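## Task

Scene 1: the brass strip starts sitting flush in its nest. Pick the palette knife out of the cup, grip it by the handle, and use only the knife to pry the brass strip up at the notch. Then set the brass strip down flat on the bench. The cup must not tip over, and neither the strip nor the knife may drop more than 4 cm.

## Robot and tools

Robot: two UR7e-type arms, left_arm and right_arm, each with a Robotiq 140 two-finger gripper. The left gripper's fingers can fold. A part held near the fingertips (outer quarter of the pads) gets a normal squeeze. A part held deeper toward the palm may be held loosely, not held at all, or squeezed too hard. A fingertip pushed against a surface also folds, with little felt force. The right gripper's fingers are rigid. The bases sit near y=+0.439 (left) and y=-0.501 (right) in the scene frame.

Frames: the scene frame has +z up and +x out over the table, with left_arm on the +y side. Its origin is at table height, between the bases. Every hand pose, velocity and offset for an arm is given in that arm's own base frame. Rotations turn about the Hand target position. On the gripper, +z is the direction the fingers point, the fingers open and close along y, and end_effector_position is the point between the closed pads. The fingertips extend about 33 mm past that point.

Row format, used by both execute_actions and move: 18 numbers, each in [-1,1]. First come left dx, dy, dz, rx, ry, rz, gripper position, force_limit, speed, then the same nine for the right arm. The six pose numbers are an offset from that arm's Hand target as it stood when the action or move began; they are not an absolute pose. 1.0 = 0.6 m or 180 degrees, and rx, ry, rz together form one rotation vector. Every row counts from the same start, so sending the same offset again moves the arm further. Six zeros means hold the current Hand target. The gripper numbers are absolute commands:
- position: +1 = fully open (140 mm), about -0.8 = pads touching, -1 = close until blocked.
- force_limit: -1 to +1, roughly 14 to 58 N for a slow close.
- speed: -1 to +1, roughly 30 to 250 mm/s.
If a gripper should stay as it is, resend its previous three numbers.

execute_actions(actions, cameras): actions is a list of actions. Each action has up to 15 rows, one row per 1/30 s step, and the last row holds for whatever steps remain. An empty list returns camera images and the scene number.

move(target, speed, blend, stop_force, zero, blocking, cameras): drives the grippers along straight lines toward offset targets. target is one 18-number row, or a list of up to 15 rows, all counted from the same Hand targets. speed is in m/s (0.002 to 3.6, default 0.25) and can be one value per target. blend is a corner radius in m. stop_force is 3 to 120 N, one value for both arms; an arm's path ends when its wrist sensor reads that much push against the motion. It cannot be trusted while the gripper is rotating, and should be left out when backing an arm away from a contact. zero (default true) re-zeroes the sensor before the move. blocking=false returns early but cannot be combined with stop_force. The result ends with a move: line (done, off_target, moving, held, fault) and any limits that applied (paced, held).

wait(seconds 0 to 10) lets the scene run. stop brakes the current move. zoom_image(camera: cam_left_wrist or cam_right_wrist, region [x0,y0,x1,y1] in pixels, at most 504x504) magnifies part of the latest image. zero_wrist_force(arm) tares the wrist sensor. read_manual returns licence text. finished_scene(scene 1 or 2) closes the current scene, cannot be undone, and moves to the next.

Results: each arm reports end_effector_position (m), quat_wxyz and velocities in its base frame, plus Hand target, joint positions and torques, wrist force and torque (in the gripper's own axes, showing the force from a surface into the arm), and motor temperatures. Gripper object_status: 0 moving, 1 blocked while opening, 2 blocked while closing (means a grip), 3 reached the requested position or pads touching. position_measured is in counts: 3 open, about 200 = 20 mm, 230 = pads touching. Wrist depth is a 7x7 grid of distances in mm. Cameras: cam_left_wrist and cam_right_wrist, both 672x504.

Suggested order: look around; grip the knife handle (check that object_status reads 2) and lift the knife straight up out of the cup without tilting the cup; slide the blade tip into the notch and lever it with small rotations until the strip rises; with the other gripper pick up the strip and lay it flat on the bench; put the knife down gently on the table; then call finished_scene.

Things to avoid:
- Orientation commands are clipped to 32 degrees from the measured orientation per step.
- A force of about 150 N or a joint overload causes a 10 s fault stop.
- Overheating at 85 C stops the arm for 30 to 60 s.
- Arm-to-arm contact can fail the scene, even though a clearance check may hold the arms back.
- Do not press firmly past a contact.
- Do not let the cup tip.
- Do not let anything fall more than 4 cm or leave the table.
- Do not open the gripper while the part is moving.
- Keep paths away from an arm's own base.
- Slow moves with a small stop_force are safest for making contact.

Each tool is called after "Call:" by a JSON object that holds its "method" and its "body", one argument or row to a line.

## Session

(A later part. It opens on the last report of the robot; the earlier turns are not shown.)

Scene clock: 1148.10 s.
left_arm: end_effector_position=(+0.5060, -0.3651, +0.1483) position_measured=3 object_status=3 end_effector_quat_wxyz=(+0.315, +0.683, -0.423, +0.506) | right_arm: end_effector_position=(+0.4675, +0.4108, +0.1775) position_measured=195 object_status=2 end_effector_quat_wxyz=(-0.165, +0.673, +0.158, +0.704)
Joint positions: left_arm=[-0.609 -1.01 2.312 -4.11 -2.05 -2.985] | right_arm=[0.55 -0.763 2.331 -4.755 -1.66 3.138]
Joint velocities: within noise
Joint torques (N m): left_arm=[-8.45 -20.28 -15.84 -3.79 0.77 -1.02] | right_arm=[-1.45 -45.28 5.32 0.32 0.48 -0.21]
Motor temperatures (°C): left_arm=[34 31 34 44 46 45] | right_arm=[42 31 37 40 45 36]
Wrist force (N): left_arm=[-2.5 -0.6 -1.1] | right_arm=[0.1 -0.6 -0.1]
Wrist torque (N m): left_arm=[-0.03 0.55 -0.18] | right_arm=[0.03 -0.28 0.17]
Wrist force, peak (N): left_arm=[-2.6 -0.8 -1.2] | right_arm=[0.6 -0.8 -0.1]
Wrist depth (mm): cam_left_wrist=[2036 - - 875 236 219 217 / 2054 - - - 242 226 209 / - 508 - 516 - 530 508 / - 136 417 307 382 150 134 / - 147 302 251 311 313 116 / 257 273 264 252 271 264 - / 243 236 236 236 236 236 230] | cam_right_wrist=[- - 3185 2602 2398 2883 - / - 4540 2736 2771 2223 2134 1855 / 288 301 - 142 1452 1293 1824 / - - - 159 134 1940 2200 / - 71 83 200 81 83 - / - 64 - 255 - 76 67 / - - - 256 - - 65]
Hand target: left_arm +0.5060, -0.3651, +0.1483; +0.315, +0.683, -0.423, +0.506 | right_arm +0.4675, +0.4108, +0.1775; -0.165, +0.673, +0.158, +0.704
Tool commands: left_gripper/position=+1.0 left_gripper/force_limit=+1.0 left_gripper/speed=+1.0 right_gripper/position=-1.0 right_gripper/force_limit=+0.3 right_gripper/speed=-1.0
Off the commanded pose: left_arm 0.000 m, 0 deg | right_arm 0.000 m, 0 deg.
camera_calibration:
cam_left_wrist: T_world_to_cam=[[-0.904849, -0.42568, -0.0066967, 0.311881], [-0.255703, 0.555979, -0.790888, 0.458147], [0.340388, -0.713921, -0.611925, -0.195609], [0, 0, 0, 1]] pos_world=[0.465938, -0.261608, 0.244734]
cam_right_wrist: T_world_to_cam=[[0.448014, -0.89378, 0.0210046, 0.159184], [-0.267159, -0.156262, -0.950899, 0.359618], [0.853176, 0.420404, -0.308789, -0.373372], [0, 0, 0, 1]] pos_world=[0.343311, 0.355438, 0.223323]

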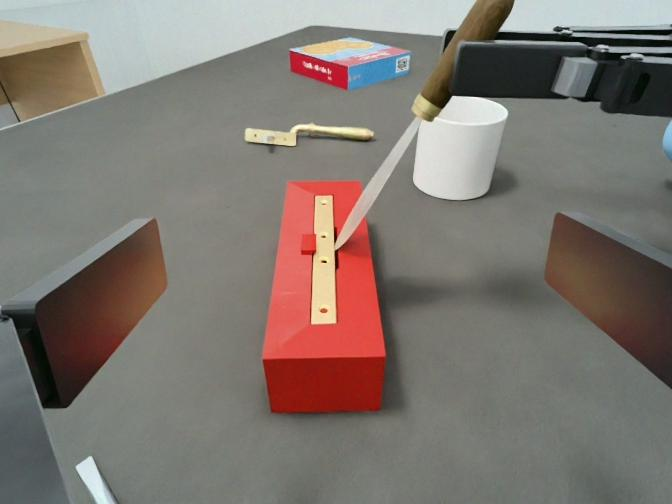

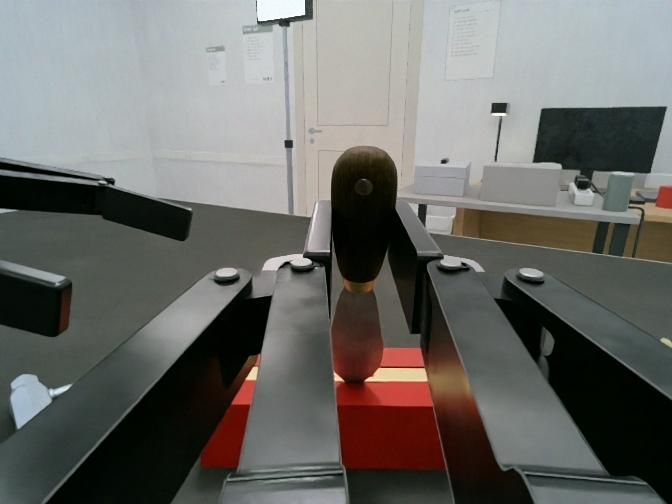

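Call:
{"method": "move", "body": {
  "target": [
    [0,0,0,0,0,0,1,1,1,0.002625,0.001308,-0.006,0,0,0,-1,0.3,-1]
  ],
  "speed": 0.01,
  "stop_force": 6,
  "cameras": ["cam_left_wrist","cam_right_wrist"]
}}

Call:
{"method": "zoom_image", "body": {
  "camera": "cam_left_wrist",
  "region": [300, 205, 370, 285]
}}

Call:
{"method": "zoom_image", "body": {
  "camera": "cam_right_wrist",
  "region": [320, 330, 430, 410]
}}

Scene clock: 1235.53 s.
left_arm: end_effector_position=(+0.5060, -0.3651, +0.1483) position_measured=3 object_status=3 end_effector_quat_wxyz=(+0.315, +0.683, -0.423, +0.506) | right_arm: end_effector_position=(+0.4690, +0.4116, +0.1739) position_measured=195 object_status=2 end_effector_quat_wxyz=(-0.165, +0.673, +0.158, +0.704)
Joint positions: left_arm=[-0.609 -1.01 2.312 -4.11 -2.05 -2.985] | right_arm=[0.55 -0.751 2.324 -4.759 -1.659 3.138]
Joint torques (N m): left_arm=[-8.69 -19.61 -14.68 -3.65 0.78 -1.19] | right_arm=[-8 -31.23 -12.97 -5.19 2.64 1.56]
Wrist force (N): left_arm=[-2.2 -0.8 -1.2] | right_arm=[0.3 -0.5 -0.2]
Wrist torque (N m): left_arm=[-0.06 0.48 -0.18] | right_arm=[0.03 -0.31 0.16]
Wrist force, peak (N): left_arm=[-2.6 -0.8 -1.1] | right_arm=[0.4 -0.8 0.1]
Wrist depth (mm): cam_left_wrist=[2150 3434 - 840 236 221 245 / 2234 - 639 764 272 228 209 / 472 534 500 511 - - 451 / 412 137 - 304 389 149 134 / - 301 312 251 - 319 116 / 105 272 264 252 271 271 260 / 242 236 236 236 236 235 235] | cam_right_wrist=[- - 3048 2571 2345 - 2270 / - - 3048 2771 3387 2453 1888 / 288 3334 3498 142 1432 1293 1888 / - - 103 159 134 2371 1179 / 173 71 83 200 81 83 383 / - 64 - 253 - 76 67 / - - - - - - 65]
Hand target: left_arm +0.5060, -0.3651, +0.1483; +0.315, +0.683, -0.423, +0.506 | right_arm +0.4690, +0.4116, +0.1739; -0.165, +0.673, +0.158, +0.704
Off the commanded pose: left_arm 0.000 m, 0 deg | right_arm 0.000 m, 0 deg.
move: done
camera_calibration:
cam_left_wrist: T_world_to_cam=[[-0.904849, -0.42568, -0.0066967, 0.311881], [-0.255703, 0.555979, -0.790888, 0.458147], [0.340388, -0.713921, -0.611925, -0.195609], [0, 0, 0, 1]] pos_world=[0.465938, -0.261608, 0.244734]
cam_right_wrist: T_world_to_cam=[[0.448014, -0.89378, 0.0210046, 0.159214], [-0.267159, -0.156262, -0.950899, 0.356705], [0.853176, 0.420404, -0.308789, -0.376058], [0, 0, 0, 1]] pos_world=[0.344811, 0.356138, 0.219723]

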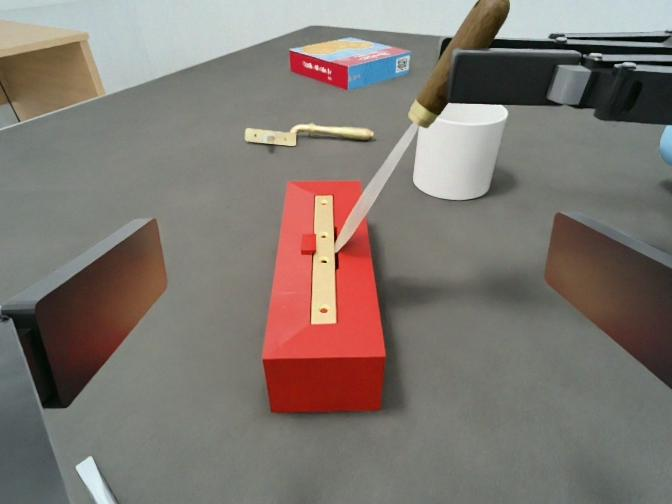

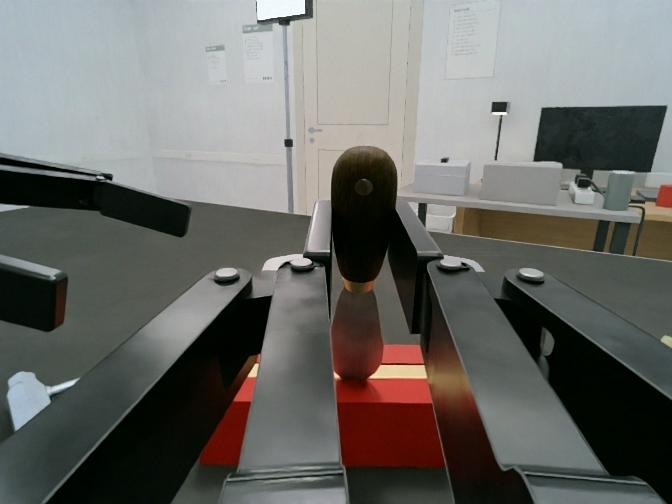

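Scaled by 6.300 from the camera's 672x504 image, which has a finer 960x720 frame.

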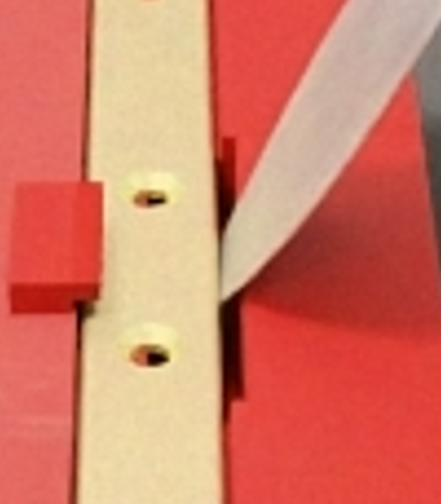

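Scaled by 4.582 from the camera's 672x504 image, which has a finer 960x720 frame.

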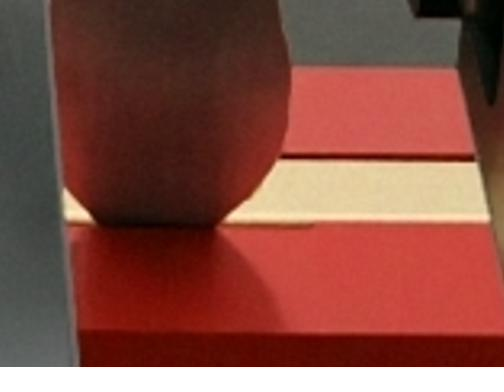

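Call:
{"method": "move", "body": {
  "target": [
    [0,0,0,0,0,0,1,1,1,0,0,0.005,0,0,0,-1,0.3,-1]
  ],
  "speed": 0.01,
  "stop_force": 8,
  "cameras": ["cam_left_wrist","cam_right_wrist"]
}}

Call:
{"method": "zoom_image", "body": {
  "camera": "cam_left_wrist",
  "region": [300, 205, 370, 285]
}}

Call:
{"method": "zoom_image", "body": {
  "camera": "cam_right_wrist",
  "region": [320, 330, 430, 410]
}}

Scene clock: 1242.47 s.
left_arm: end_effector_position=(+0.5060, -0.3651, +0.1483) position_measured=3 object_status=3 end_effector_quat_wxyz=(+0.315, +0.683, -0.423, +0.506) | right_arm: end_effector_position=(+0.4690, +0.4116, +0.1769) position_measured=195 object_status=2 end_effector_quat_wxyz=(-0.165, +0.673, +0.158, +0.704)
Joint positions: left_arm=[-0.609 -1.01 2.312 -4.11 -2.05 -2.985] | right_arm=[0.55 -0.761 2.326 -4.752 -1.659 3.138]
Joint torques (N m): left_arm=[-8.11 -19.45 -14.94 -3.53 0.79 -1.02] | right_arm=[-6.92 -45.15 5.95 0.29 2.32 1.45]
Wrist force (N): left_arm=[-2.2 -0.5 -1.2] | right_arm=[0.3 -0.5 0.0]
Wrist torque (N m): left_arm=[-0.01 0.50 -0.18] | right_arm=[0.05 -0.37 0.17]
Wrist force, peak (N): left_arm=[-2.5 -1.0 -1.3] | right_arm=[0.0 -1.0 0.3]
Wrist depth (mm): cam_left_wrist=[2001 3068 2557 872 230 219 216 / 2212 764 726 634 236 227 210 / - - - 383 457 485 503 / - 137 378 306 389 358 127 / - 137 303 251 320 321 116 / - 272 264 253 272 273 264 / - 236 236 235 234 237 236] | cam_right_wrist=[- - 2246 2602 2425 2032 2246 / - - - 2701 2481 2155 1958 / 288 297 - 142 1482 1301 1905 / - 633 - 158 130 2481 1629 / 167 71 83 200 81 83 451 / - 64 - 254 - 76 67 / - - - 254 - - 65]
Hand target: left_arm +0.5060, -0.3651, +0.1483; +0.315, +0.683, -0.423, +0.506 | right_arm +0.4690, +0.4116, +0.1769; -0.165, +0.673, +0.158, +0.704
Off the commanded pose: left_arm 0.000 m, 0 deg | right_arm 0.000 m, 0 deg.
move: done
camera_calibration:
cam_left_wrist: T_world_to_cam=[[-0.904849, -0.42568, -0.0066967, 0.311881], [-0.255703, 0.555979, -0.790888, 0.458147], [0.340388, -0.713921, -0.611925, -0.195609], [0, 0, 0, 1]] pos_world=[0.465938, -0.261608, 0.244734]
cam_right_wrist: T_world_to_cam=[[0.448014, -0.89378, 0.0210046, 0.159151], [-0.267159, -0.156262, -0.950899, 0.359557], [0.853176, 0.420404, -0.308789, -0.375132], [0, 0, 0, 1]] pos_world=[0.344811, 0.356138, 0.222723]

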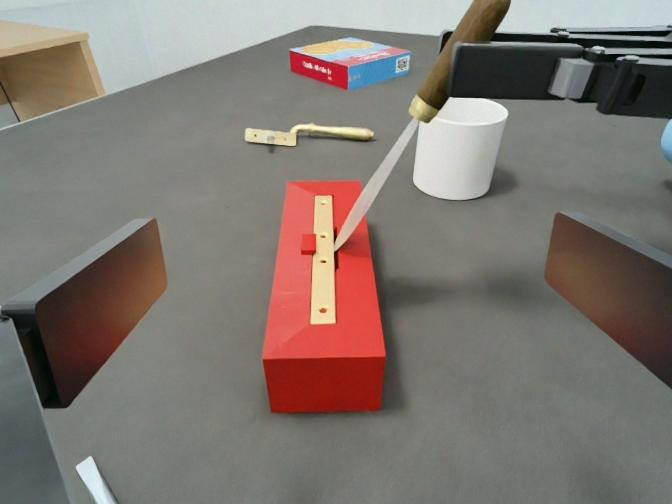

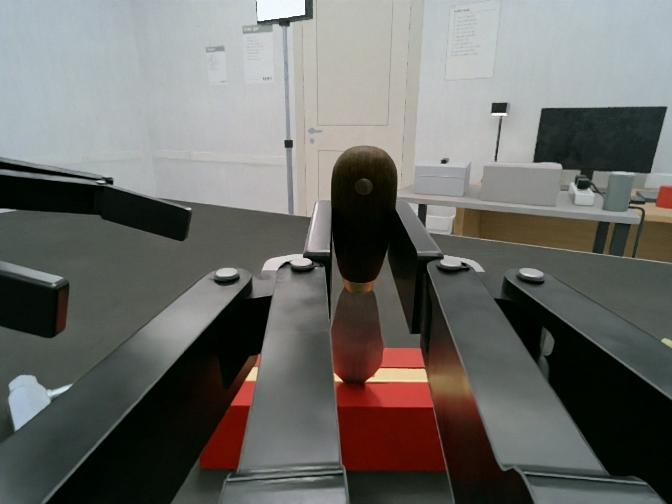

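Scaled by 6.300 from the camera's 672x504 image, which has a finer 960x720 frame.

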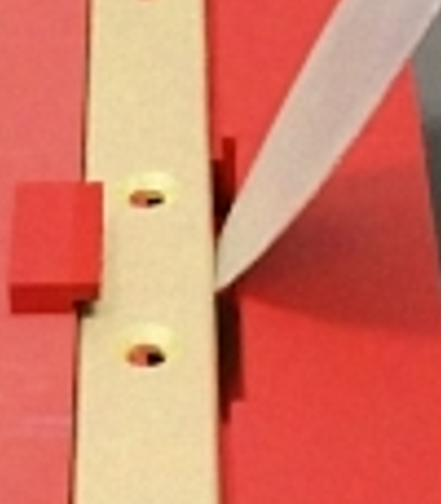

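Scaled by 4.582 from the camera's 672x504 image, which has a finer 960x720 frame.

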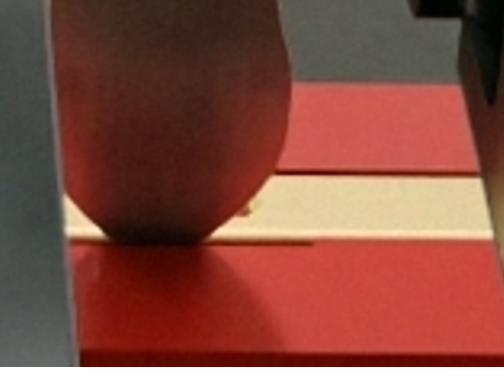

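Call:
{"method": "zoom_image", "body": {
  "camera": "cam_left_wrist",
  "region": [270, 180, 400, 340]
}}

Scaled by 3.150 from the camera's 672x504 image, which has a finer 960x720 frame.

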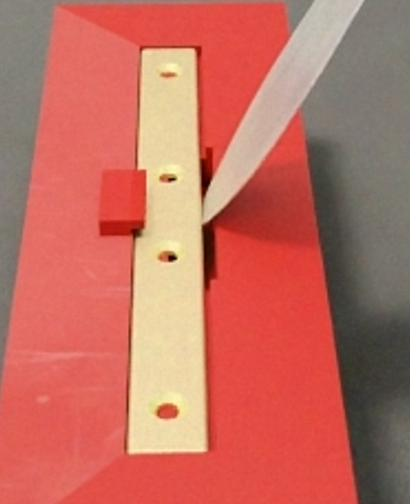

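Call:
{"method": "move", "body": {
  "target": [
    [0,0,0,0,0,0,1,1,1,0,0,0.004,0,0,0,-1,0.3,-1]
  ],
  "speed": 0.01,
  "stop_force": 8,
  "cameras": ["cam_left_wrist","cam_right_wrist"]
}}

Call:
{"method": "zoom_image", "body": {
  "camera": "cam_left_wrist",
  "region": [270, 180, 400, 340]
}}

Call:
{"method": "zoom_image", "body": {
  "camera": "cam_left_wrist",
  "region": [300, 205, 370, 285]
}}

Call:
{"method": "zoom_image", "body": {
  "camera": "cam_right_wrist",
  "region": [320, 330, 430, 410]
}}

Scene clock: 1254.97 s.
left_arm: end_effector_position=(+0.5060, -0.3651, +0.1483) position_measured=3 object_status=3 end_effector_quat_wxyz=(+0.315, +0.683, -0.423, +0.506) | right_arm: end_effector_position=(+0.4690, +0.4116, +0.1793) position_measured=195 object_status=2 end_effector_quat_wxyz=(-0.165, +0.673, +0.158, +0.704)
Joint positions: left_arm=[-0.609 -1.01 2.312 -4.11 -2.05 -2.985] | right_arm=[0.55 -0.769 2.328 -4.746 -1.659 3.138]
Joint torques (N m): left_arm=[-7.83 -20.31 -15.12 -3.52 0.73 -0.97] | right_arm=[-2.96 -45.23 5.49 0.31 0.69 1.41]
Wrist force (N): left_arm=[-2.2 -0.9 -1.0] | right_arm=[0.2 -0.6 -0.4]
Wrist torque (N m): left_arm=[-0.09 0.49 -0.18] | right_arm=[0.01 -0.36 0.17]
Wrist force, peak (N): left_arm=[-2.6 -0.8 -1.2] | right_arm=[-0.3 -0.9 0.1]
Wrist depth (mm): cam_left_wrist=[2054 - 2739 859 229 219 213 / 1950 - - - 236 230 209 / 506 - - 358 - - 500 / 415 128 379 310 393 149 128 / - 127 311 250 310 320 116 / 105 269 265 252 273 272 266 / 237 229 235 235 236 245 235] | cam_right_wrist=[- - 2923 2602 2371 2270 - / - - 2771 2736 2270 1976 1976 / 282 314 3442 142 1472 1325 1940 / - 301 - 158 130 2398 1461 / 167 71 83 199 81 83 71 / - 64 - 254 - 76 67 / - - - - - - 65]
Hand target: left_arm +0.5060, -0.3651, +0.1483; +0.315, +0.683, -0.423, +0.506 | right_arm +0.4690, +0.4116, +0.1793; -0.165, +0.673, +0.158, +0.704
Off the commanded pose: left_arm 0.000 m, 0 deg | right_arm 0.000 m, 0 deg.
move: done
camera_calibration:
cam_left_wrist: T_world_to_cam=[[-0.904849, -0.42568, -0.0066967, 0.311881], [-0.255703, 0.555979, -0.790888, 0.458147], [0.340388, -0.713921, -0.611925, -0.195609], [0, 0, 0, 1]] pos_world=[0.465938, -0.261608, 0.244734]
cam_right_wrist: T_world_to_cam=[[0.448014, -0.89378, 0.0210046, 0.1591], [-0.267159, -0.156262, -0.950899, 0.36184], [0.853176, 0.420404, -0.308789, -0.374391], [0, 0, 0, 1]] pos_world=[0.344811, 0.356138, 0.225123]

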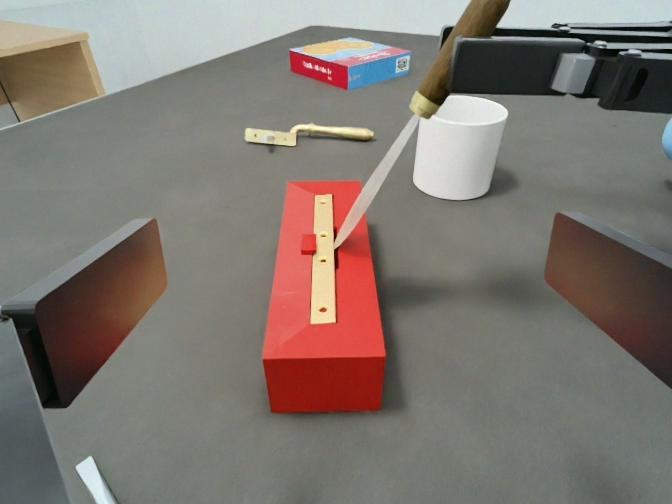

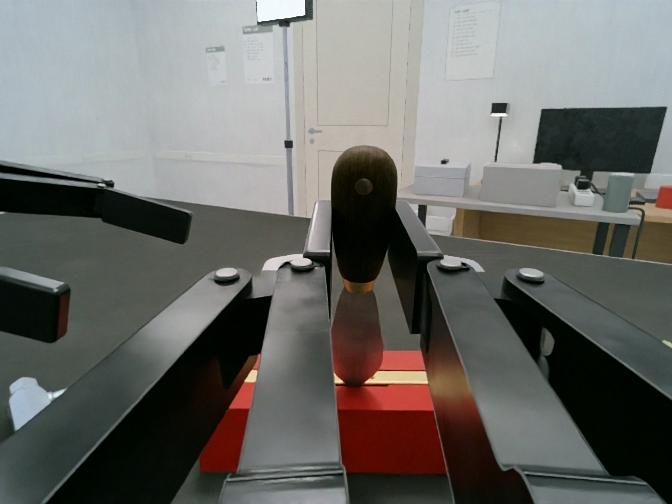

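Scaled by 3.150 from the camera's 672x504 image, which has a finer 960x720 frame.

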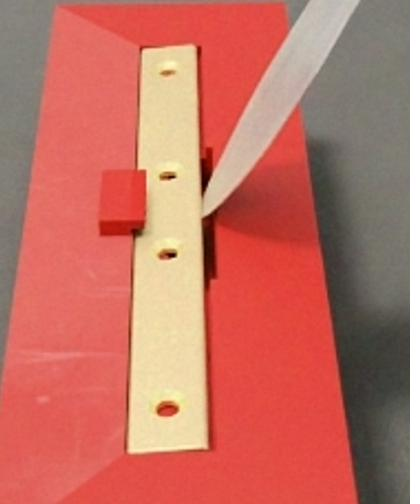

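Scaled by 6.300 from the camera's 672x504 image, which has a finer 960x720 frame.

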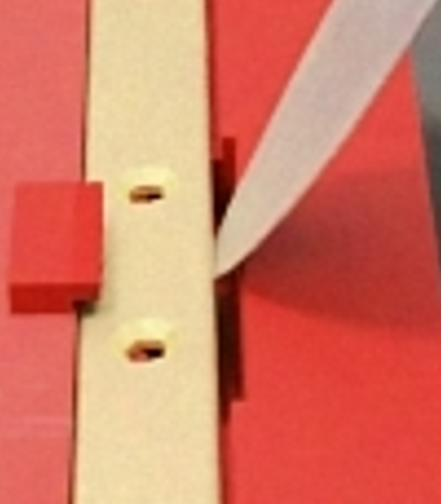

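Scaled by 4.582 from the camera's 672x504 image, which has a finer 960x720 frame.

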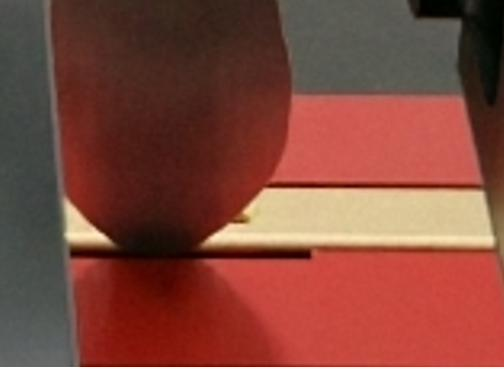

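Call:
{"method": "move", "body": {
  "target": [
    [0,0,0,0,0,0,1,1,1,0.00224,0.00112,0,0,0,0,-1,0.3,-1]
  ],
  "speed": 0.01,
  "stop_force": 6,
  "cameras": ["cam_left_wrist","cam_right_wrist"]
}}

Call:
{"method": "zoom_image", "body": {
  "camera": "cam_left_wrist",
  "region": [300, 205, 370, 285]
}}

Call:
{"method": "zoom_image", "body": {
  "camera": "cam_right_wrist",
  "region": [320, 330, 430, 410]
}}

Scene clock: 1263.23 s.
left_arm: end_effector_position=(+0.5060, -0.3651, +0.1483) position_measured=3 object_status=3 end_effector_quat_wxyz=(+0.315, +0.683, -0.423, +0.506) | right_arm: end_effector_position=(+0.4704, +0.4123, +0.1793) position_measured=195 object_status=2 end_effector_quat_wxyz=(-0.165, +0.673, +0.158, +0.704)
Joint positions: left_arm=[-0.609 -1.01 2.312 -4.11 -2.05 -2.985] | right_arm=[0.549 -0.769 2.325 -4.743 -1.659 3.138]
Joint torques (N m): left_arm=[-8.46 -19.73 -14.88 -3.49 0.73 -1.13] | right_arm=[-7.7 -31.38 -13.77 0.15 2.7 1.58]
Wrist force (N): left_arm=[-2.3 -0.7 -1.3] | right_arm=[-0.1 -0.3 -0.8]
Wrist torque (N m): left_arm=[-0.04 0.50 -0.18] | right_arm=[0.08 -0.40 0.17]
Wrist force, peak (N): left_arm=[-2.5 -0.7 -1.4] | right_arm=[0.5 -0.6 -0.9]
Wrist depth (mm): cam_left_wrist=[1917 - - 855 221 220 242 / - - - 590 236 231 207 / 495 - 509 506 - 479 503 / - 140 395 308 390 361 134 / - 300 295 249 333 - 116 / 258 281 262 254 262 262 264 / 244 233 235 235 236 235 236] | cam_right_wrist=[- - 3283 2602 2371 1839 - / - 2634 2571 2771 2540 2200 1922 / 285 294 - 142 1503 1342 1667 / - - - 158 134 2453 2177 / 165 71 83 198 81 83 - / - 64 - 252 - 76 67 / - - - 257 - - 65]
Hand target: left_arm +0.5060, -0.3651, +0.1483; +0.315, +0.683, -0.423, +0.506 | right_arm +0.4704, +0.4123, +0.1793; -0.165, +0.673, +0.158, +0.704
Off the commanded pose: left_arm 0.000 m, 0 deg | right_arm 0.000 m, 0 deg.
move: done
camera_calibration:
cam_left_wrist: T_world_to_cam=[[-0.904849, -0.42568, -0.0066967, 0.311881], [-0.255703, 0.555979, -0.790888, 0.458147], [0.340388, -0.713921, -0.611925, -0.195609], [0, 0, 0, 1]] pos_world=[0.465938, -0.261608, 0.244734]
cam_right_wrist: T_world_to_cam=[[0.448014, -0.89378, 0.0210046, 0.159099], [-0.267159, -0.156262, -0.950899, 0.362323], [0.853176, 0.420404, -0.308789, -0.375879], [0, 0, 0, 1]] pos_world=[0.346211, 0.356838, 0.225123]

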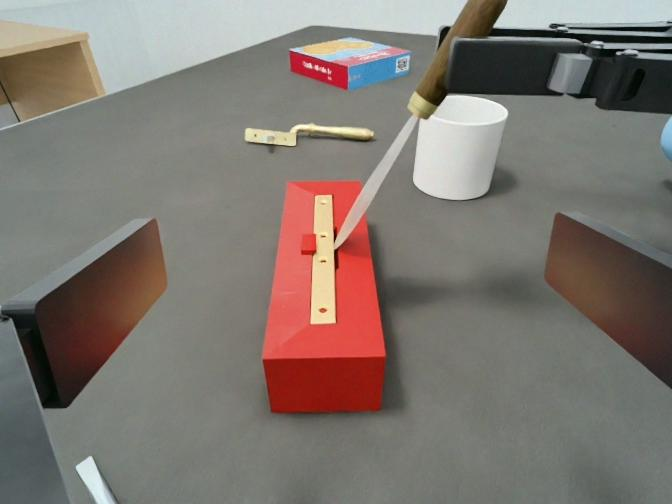

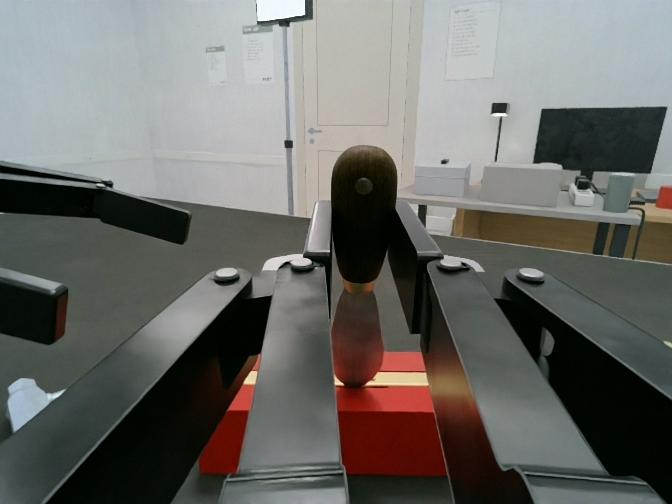

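Scaled by 6.300 from the camera's 672x504 image, which has a finer 960x720 frame.

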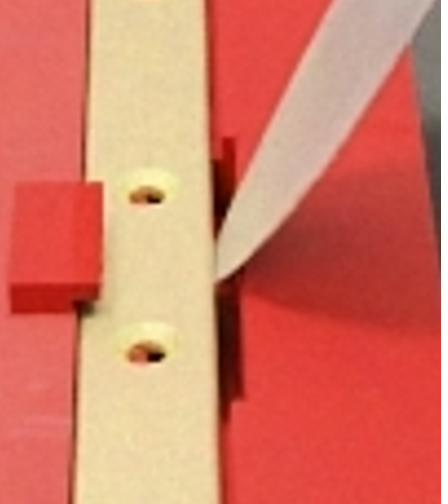

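Scaled by 4.582 from the camera's 672x504 image, which has a finer 960x720 frame.

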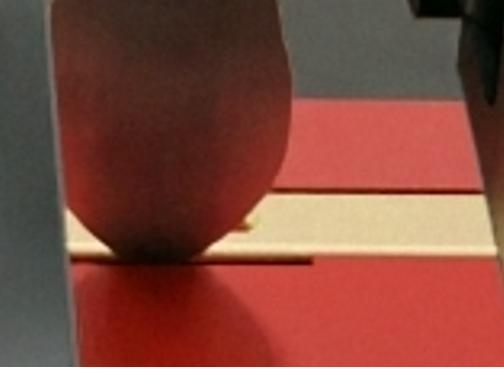

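Call:
{"method": "move", "body": {
  "target": [
    [0,0,0,0,0,0,1,1,1,0.00328,0.00164,-0.0075,0,0,0,-1,0.3,-1]
  ],
  "speed": 0.01,
  "stop_force": 5,
  "cameras": ["cam_left_wrist","cam_right_wrist"]
}}

Call:
{"method": "zoom_image", "body": {
  "camera": "cam_left_wrist",
  "region": [300, 205, 370, 285]
}}

Call:
{"method": "zoom_image", "body": {
  "camera": "cam_right_wrist",
  "region": [320, 330, 430, 410]
}}

Scene clock: 1296.40 s.
left_arm: end_effector_position=(+0.5060, -0.3651, +0.1483) position_measured=3 object_status=3 end_effector_quat_wxyz=(+0.315, +0.683, -0.423, +0.506) | right_arm: end_effector_position=(+0.4724, +0.4132, +0.1748) position_measured=195 object_status=2 end_effector_quat_wxyz=(-0.165, +0.673, +0.158, +0.704)
Joint positions: left_arm=[-0.609 -1.01 2.312 -4.11 -2.05 -2.985] | right_arm=[0.549 -0.754 2.316 -4.748 -1.658 3.138]
Joint torques (N m): left_arm=[-7.93 -19.85 -14.75 -3.46 0.66 -0.99] | right_arm=[-8.6 -32.08 -13.93 -5.17 2.66 1.78]
Wrist force (N): left_arm=[-2.2 -0.6 -0.9] | right_arm=[0.1 -0.5 -0.8]
Wrist torque (N m): left_arm=[-0.03 0.48 -0.18] | right_arm=[0.04 -0.41 0.17]
Wrist force, peak (N): left_arm=[-2.5 -0.9 -1.2] | right_arm=[0.7 -0.6 -1.0]
Wrist depth (mm): cam_left_wrist=[1934 2772 - 849 220 219 263 / 2036 - 695 802 238 229 209 / - 499 620 353 455 499 - / 397 139 350 306 384 378 133 / - 127 310 261 319 310 116 / 257 273 272 254 273 270 264 / 243 242 234 236 237 236 242] | cam_right_wrist=[2319 3005 3233 2510 2371 - 2072 / - - 3138 2398 2771 1667 1922 / 285 294 2736 143 1513 1293 1839 / - - - 158 130 2371 - / 475 71 83 198 81 83 81 / - 64 - 250 - 76 67 / - - - - - - 65]
Hand target: left_arm +0.5060, -0.3651, +0.1483; +0.315, +0.683, -0.423, +0.506 | right_arm +0.4724, +0.4132, +0.1748; -0.165, +0.673, +0.158, +0.704
Off the commanded pose: left_arm 0.000 m, 0 deg | right_arm 0.000 m, 0 deg.
move: done
camera_calibration:
cam_left_wrist: T_world_to_cam=[[-0.904849, -0.42568, -0.0066967, 0.311881], [-0.255703, 0.555979, -0.790888, 0.458147], [0.340388, -0.713921, -0.611925, -0.195609], [0, 0, 0, 1]] pos_world=[0.465938, -0.261608, 0.244734]
cam_right_wrist: T_world_to_cam=[[0.448014, -0.89378, 0.0210046, 0.159191], [-0.267159, -0.156262, -0.950899, 0.358735], [0.853176, 0.420404, -0.308789, -0.379396], [0, 0, 0, 1]] pos_world=[0.348211, 0.357838, 0.220623]

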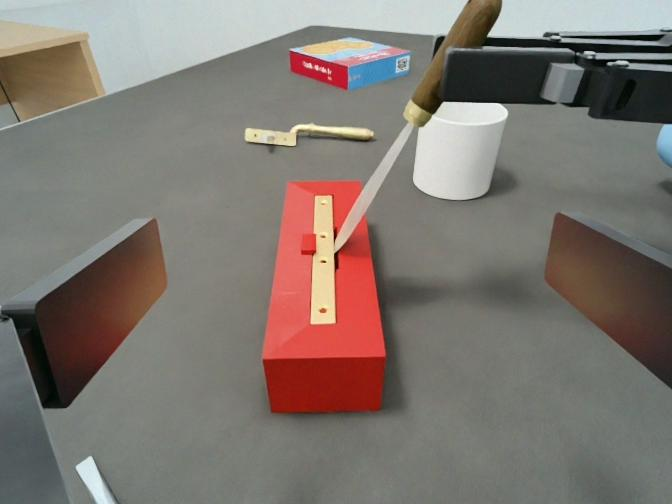

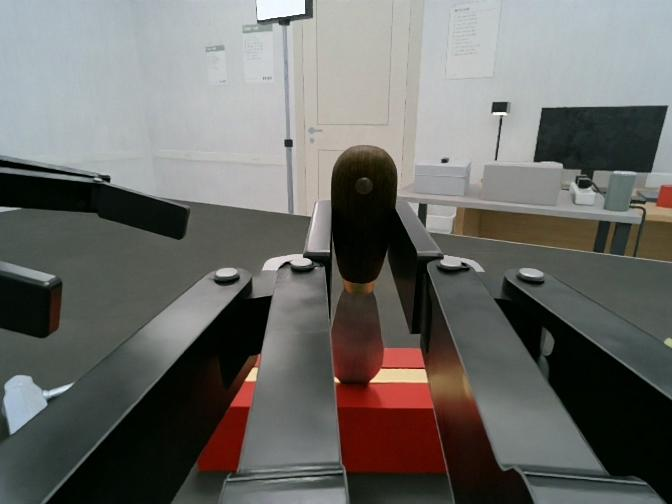

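Scaled by 6.300 from the camera's 672x504 image, which has a finer 960x720 frame.

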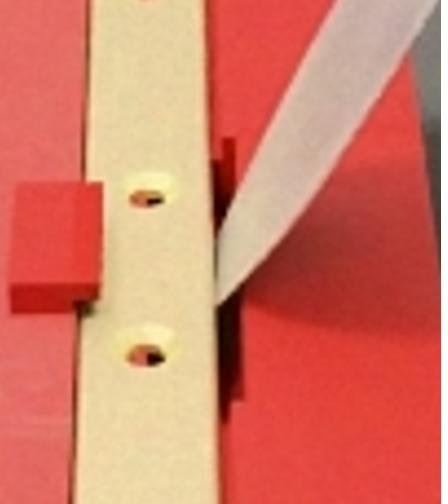

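Scaled by 4.582 from the camera's 672x504 image, which has a finer 960x720 frame.

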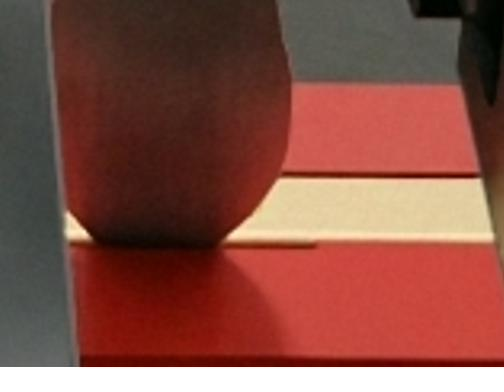

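Call:
{"method": "move", "body": {
  "target": [
    [0,0,0,0,0,0,1,1,1,-0.0006,-0.0003,0.007,0,0,0,-1,0.3,-1]
  ],
  "speed": 0.01,
  "stop_force": 6,
  "cameras": ["cam_left_wrist","cam_right_wrist"]
}}

Call:
{"method": "zoom_image", "body": {
  "camera": "cam_left_wrist",
  "region": [300, 205, 370, 285]
}}

Call:
{"method": "zoom_image", "body": {
  "camera": "cam_right_wrist",
  "region": [320, 330, 430, 410]
}}

Scene clock: 1302.43 s.
left_arm: end_effector_position=(+0.5060, -0.3651, +0.1483) position_measured=3 object_status=3 end_effector_quat_wxyz=(+0.315, +0.683, -0.423, +0.506) | right_arm: end_effector_position=(+0.4720, +0.4131, +0.1790) position_measured=195 object_status=2 end_effector_quat_wxyz=(-0.165, +0.673, +0.158, +0.704)
Joint positions: left_arm=[-0.609 -1.01 2.312 -4.11 -2.05 -2.985] | right_arm=[0.549 -0.767 2.32 -4.739 -1.658 3.138]
Joint torques (N m): left_arm=[-7.69 -20.2 -14.51 -3.41 0.84 -1.03] | right_arm=[5.72 -45.48 4.87 0.32 -2.3 1.25]
Wrist force (N): left_arm=[-2.3 -0.8 -1.2] | right_arm=[0.0 -0.5 -0.4]
Wrist torque (N m): left_arm=[-0.05 0.50 -0.18] | right_arm=[0.02 -0.40 0.17]
Wrist force, peak (N): left_arm=[-2.5 -0.8 -1.3] | right_arm=[0.6 -1.0 -1.0]
Wrist depth (mm): cam_left_wrist=[2036 2676 2841 902 219 219 214 / 2615 665 - - 231 225 208 / - 560 - 360 - 478 - / - 137 412 304 372 358 127 / - 137 308 251 326 319 116 / 257 274 263 253 272 271 264 / 244 236 236 236 235 236 239] | cam_right_wrist=[- - 3951 2634 2510 2052 - / - - 3880 2701 2510 2113 1872 / 285 3442 - 142 1472 1325 1641 / - 305 - 158 130 2294 1179 / - 71 83 198 81 83 81 / - 64 - 251 - 76 67 / - - - 253 - - 65]
Hand target: left_arm +0.5060, -0.3651, +0.1483; +0.315, +0.683, -0.423, +0.506 | right_arm +0.4720, +0.4131, +0.1790; -0.165, +0.673, +0.158, +0.704
Off the commanded pose: left_arm 0.000 m, 0 deg | right_arm 0.000 m, 0 deg.
move: done
camera_calibration:
cam_left_wrist: T_world_to_cam=[[-0.904849, -0.42568, -0.0066967, 0.311881], [-0.255703, 0.555979, -0.790888, 0.458147], [0.340388, -0.713921, -0.611925, -0.195609], [0, 0, 0, 1]] pos_world=[0.465938, -0.261608, 0.244734]
cam_right_wrist: T_world_to_cam=[[0.448014, -0.89378, 0.0210046, 0.159103], [-0.267159, -0.156262, -0.950899, 0.36259], [0.853176, 0.420404, -0.308789, -0.377673], [0, 0, 0, 1]] pos_world=[0.347811, 0.357638, 0.224823]

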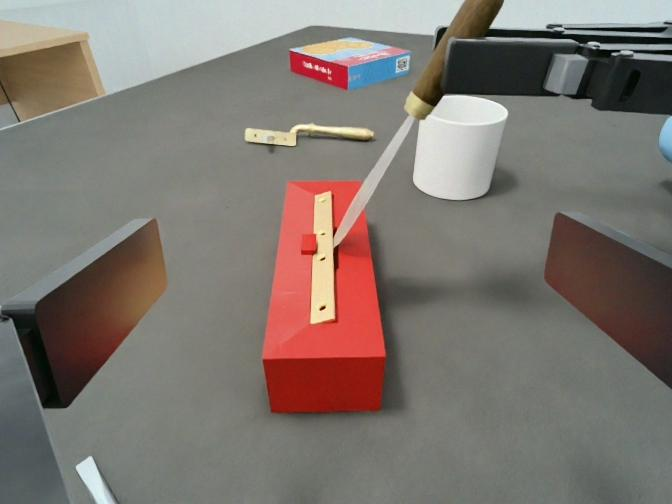

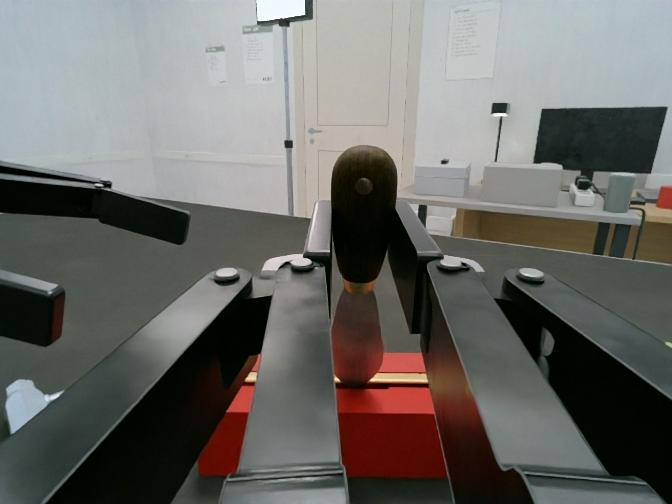

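Scaled by 6.300 from the camera's 672x504 image, which has a finer 960x720 frame.

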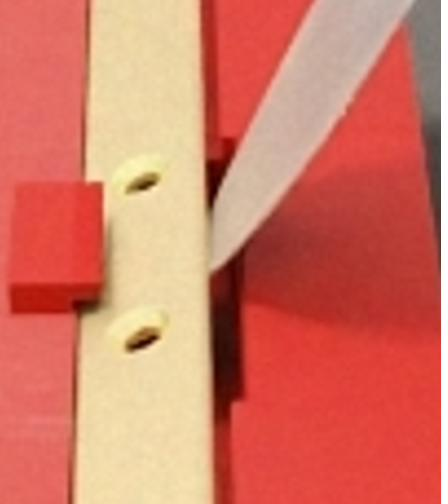

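Scaled by 4.582 from the camera's 672x504 image, which has a finer 960x720 frame.

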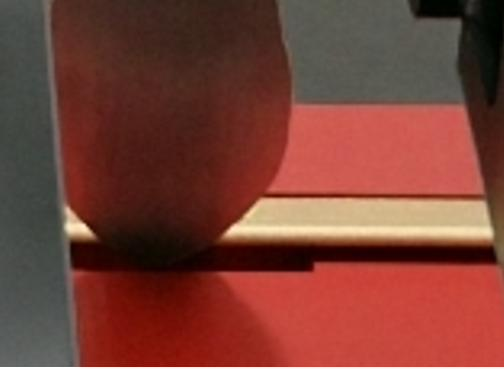

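Call:
{"method": "move", "body": {
  "target": [
    [0,0,0,0,0,0,1,1,1,0.0006,0.0003,0.0055,0,0,0,-1,0.3,-1]
  ],
  "speed": 0.01,
  "stop_force": 6,
  "cameras": ["cam_left_wrist","cam_right_wrist"]
}}

Call:
{"method": "zoom_image", "body": {
  "camera": "cam_left_wrist",
  "region": [300, 205, 370, 285]
}}

Call:
{"method": "zoom_image", "body": {
  "camera": "cam_right_wrist",
  "region": [320, 330, 430, 410]
}}

Scene clock: 1309.93 s.
left_arm: end_effector_position=(+0.5060, -0.3651, +0.1483) position_measured=3 object_status=3 end_effector_quat_wxyz=(+0.315, +0.683, -0.423, +0.506) | right_arm: end_effector_position=(+0.4724, +0.4133, +0.1823) position_measured=195 object_status=2 end_effector_quat_wxyz=(-0.165, +0.673, +0.158, +0.704)
Joint positions: left_arm=[-0.609 -1.01 2.312 -4.11 -2.05 -2.985] | right_arm=[0.549 -0.778 2.322 -4.73 -1.658 3.138]
Joint torques (N m): left_arm=[-7.87 -20.49 -14.54 -3.45 0.68 -0.9] | right_arm=[-8.04 -45.34 4.99 0.37 2.56 -0.27]
Wrist force (N): left_arm=[-2.4 -0.6 -1.1] | right_arm=[-0.2 -0.5 0.2]
Wrist torque (N m): left_arm=[-0.03 0.52 -0.18] | right_arm=[0.03 -0.29 0.17]
Wrist force, peak (N): left_arm=[-2.7 -0.7 -1.1] | right_arm=[0.7 -0.5 -0.7]
Wrist depth (mm): cam_left_wrist=[2054 - - 834 219 215 242 / 2676 699 673 796 239 - 204 / 539 474 478 356 482 491 509 / - 139 372 305 412 150 127 / - 300 321 252 - 322 116 / 257 273 264 245 270 271 262 / 243 236 236 235 231 236 236] | cam_right_wrist=[- - 3005 2634 2425 2453 1905 / - - 2200 2883 2571 1905 1793 / 290 5080 3092 142 1492 1334 1905 / - 301 - 158 134 2270 1524 / 164 71 83 199 81 83 - / - 64 - 253 - 76 67 / - - - 253 - - 65]
Hand target: left_arm +0.5060, -0.3651, +0.1483; +0.315, +0.683, -0.423, +0.506 | right_arm +0.4724, +0.4132, +0.1823; -0.165, +0.673, +0.158, +0.704
Off the commanded pose: left_arm 0.000 m, 0 deg | right_arm 0.000 m, 0 deg.
move: done
camera_calibration:
cam_left_wrist: T_world_to_cam=[[-0.904849, -0.42568, -0.0066967, 0.311881], [-0.255703, 0.555979, -0.790888, 0.458147], [0.340388, -0.713921, -0.611925, -0.195609], [0, 0, 0, 1]] pos_world=[0.465938, -0.261608, 0.244734]
cam_right_wrist: T_world_to_cam=[[0.448014, -0.89378, 0.0210046, 0.159078], [-0.267159, -0.156262, -0.950899, 0.36584], [0.853176, 0.420404, -0.308789, -0.376994], [0, 0, 0, 1]] pos_world=[0.348111, 0.357838, 0.228123]

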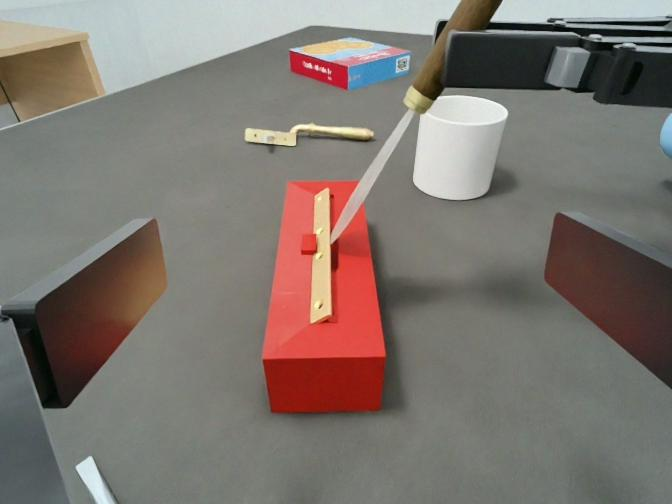

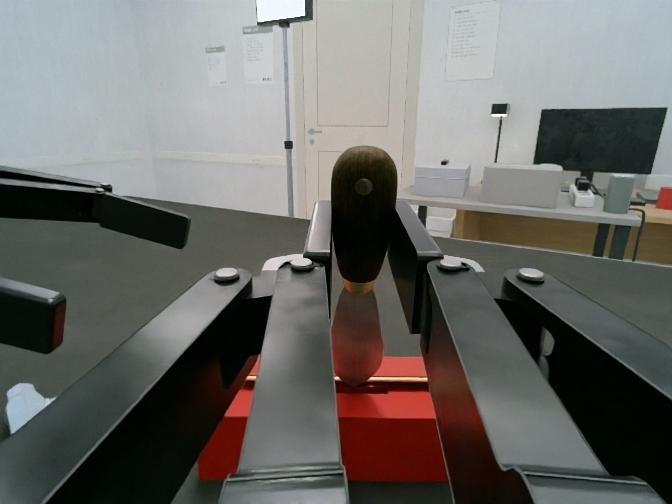

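Scaled by 6.300 from the camera's 672x504 image, which has a finer 960x720 frame.

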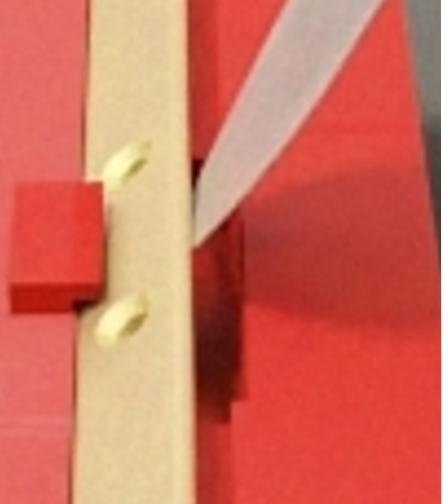

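Scaled by 4.582 from the camera's 672x504 image, which has a finer 960x720 frame.

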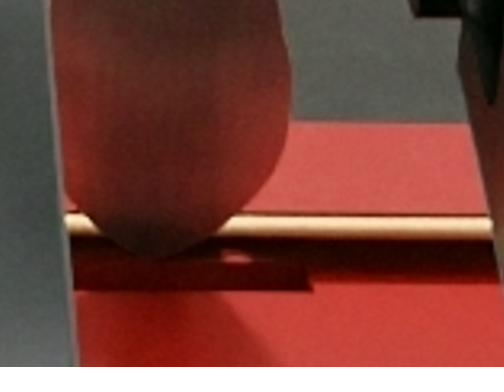

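Call:
{"method": "move", "body": {
  "target": [
    [0,0,0,0,0,0,1,1,1,0.0022,0.0011,0.0048,0,0,0,-1,0.3,-1]
  ],
  "speed": 0.01,
  "stop_force": 6,
  "cameras": ["cam_left_wrist","cam_right_wrist"]
}}

Call:
{"method": "zoom_image", "body": {
  "camera": "cam_left_wrist",
  "region": [300, 205, 370, 285]
}}

Call:
{"method": "zoom_image", "body": {
  "camera": "cam_right_wrist",
  "region": [320, 330, 430, 410]
}}

Scene clock: 1321.03 s.
left_arm: end_effector_position=(+0.5060, -0.3651, +0.1483) position_measured=3 object_status=3 end_effector_quat_wxyz=(+0.315, +0.683, -0.423, +0.506) | right_arm: end_effector_position=(+0.4737, +0.4139, +0.1851) position_measured=195 object_status=2 end_effector_quat_wxyz=(-0.165, +0.673, +0.158, +0.704)
Joint positions: left_arm=[-0.609 -1.01 2.312 -4.11 -2.05 -2.985] | right_arm=[0.548 -0.787 2.32 -4.719 -1.658 3.138]
Joint torques (N m): left_arm=[-7.61 -19.75 -14.03 -3.27 0.8 -0.91] | right_arm=[-8.07 -45.66 -14.89 0.23 2.61 1.14]
Wrist force (N): left_arm=[-2.0 -0.7 -1.2] | right_arm=[0.4 -0.5 -0.3]
Wrist torque (N m): left_arm=[-0.06 0.45 -0.17] | right_arm=[0.05 -0.38 0.17]
Wrist force, peak (N): left_arm=[-2.7 -0.8 -1.1] | right_arm=[0.4 -0.8 -0.3]
Wrist depth (mm): cam_left_wrist=[2054 - - 852 218 215 207 / 2301 - - 673 240 - 204 / 483 483 472 350 465 - - / 411 137 377 309 393 363 127 / - 127 309 251 357 321 116 / 257 272 259 253 272 272 - / - 236 230 235 236 236 236] | cam_right_wrist=[- 3810 2602 2634 2371 2246 - / - - - 2771 2398 2270 1905 / 292 - - 143 1524 1309 1905 / 300 301 - 158 135 1940 2072 / - 71 83 199 81 83 81 / - 64 - - - 76 67 / - - - 253 - - 65]
Hand target: left_arm +0.5060, -0.3651, +0.1483; +0.315, +0.683, -0.423, +0.506 | right_arm +0.4737, +0.4139, +0.1851; -0.165, +0.673, +0.158, +0.704
Off the commanded pose: left_arm 0.000 m, 0 deg | right_arm 0.000 m, 0 deg.
move: done
camera_calibration:
cam_left_wrist: T_world_to_cam=[[-0.904849, -0.42568, -0.0066967, 0.311881], [-0.255703, 0.555979, -0.790888, 0.458147], [0.340388, -0.713921, -0.611925, -0.195609], [0, 0, 0, 1]] pos_world=[0.465938, -0.261608, 0.244734]
cam_right_wrist: T_world_to_cam=[[0.448014, -0.89378, 0.0210046, 0.159018], [-0.267159, -0.156262, -0.950899, 0.368986], [0.853176, 0.420404, -0.308789, -0.377619], [0, 0, 0, 1]] pos_world=[0.349511, 0.358538, 0.230923]

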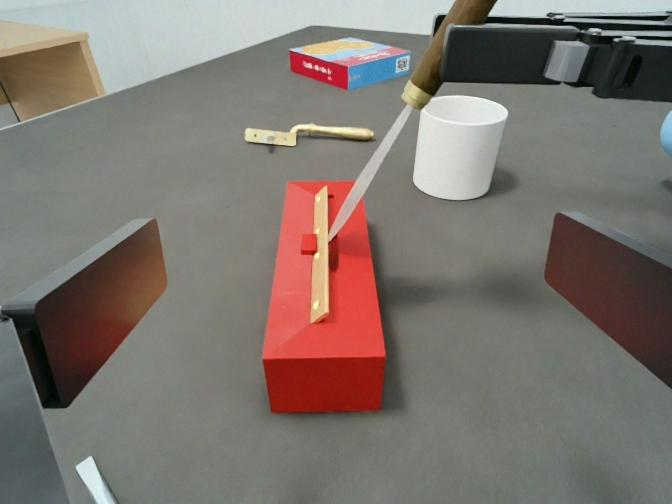

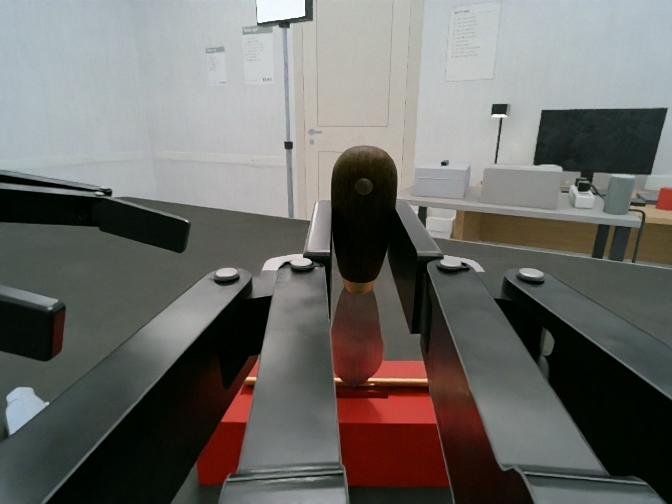

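Scaled by 6.300 from the camera's 672x504 image, which has a finer 960x720 frame.

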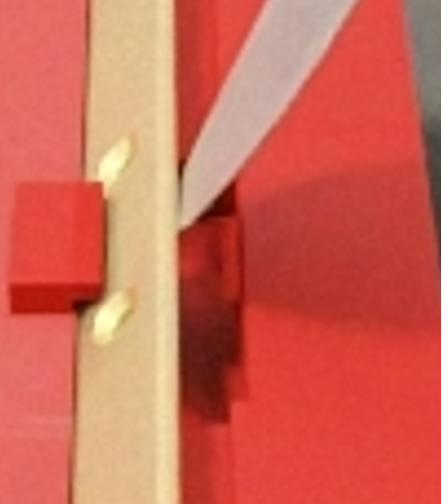

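Scaled by 4.582 from the camera's 672x504 image, which has a finer 960x720 frame.

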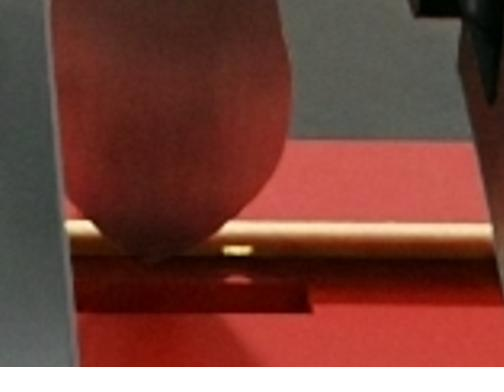

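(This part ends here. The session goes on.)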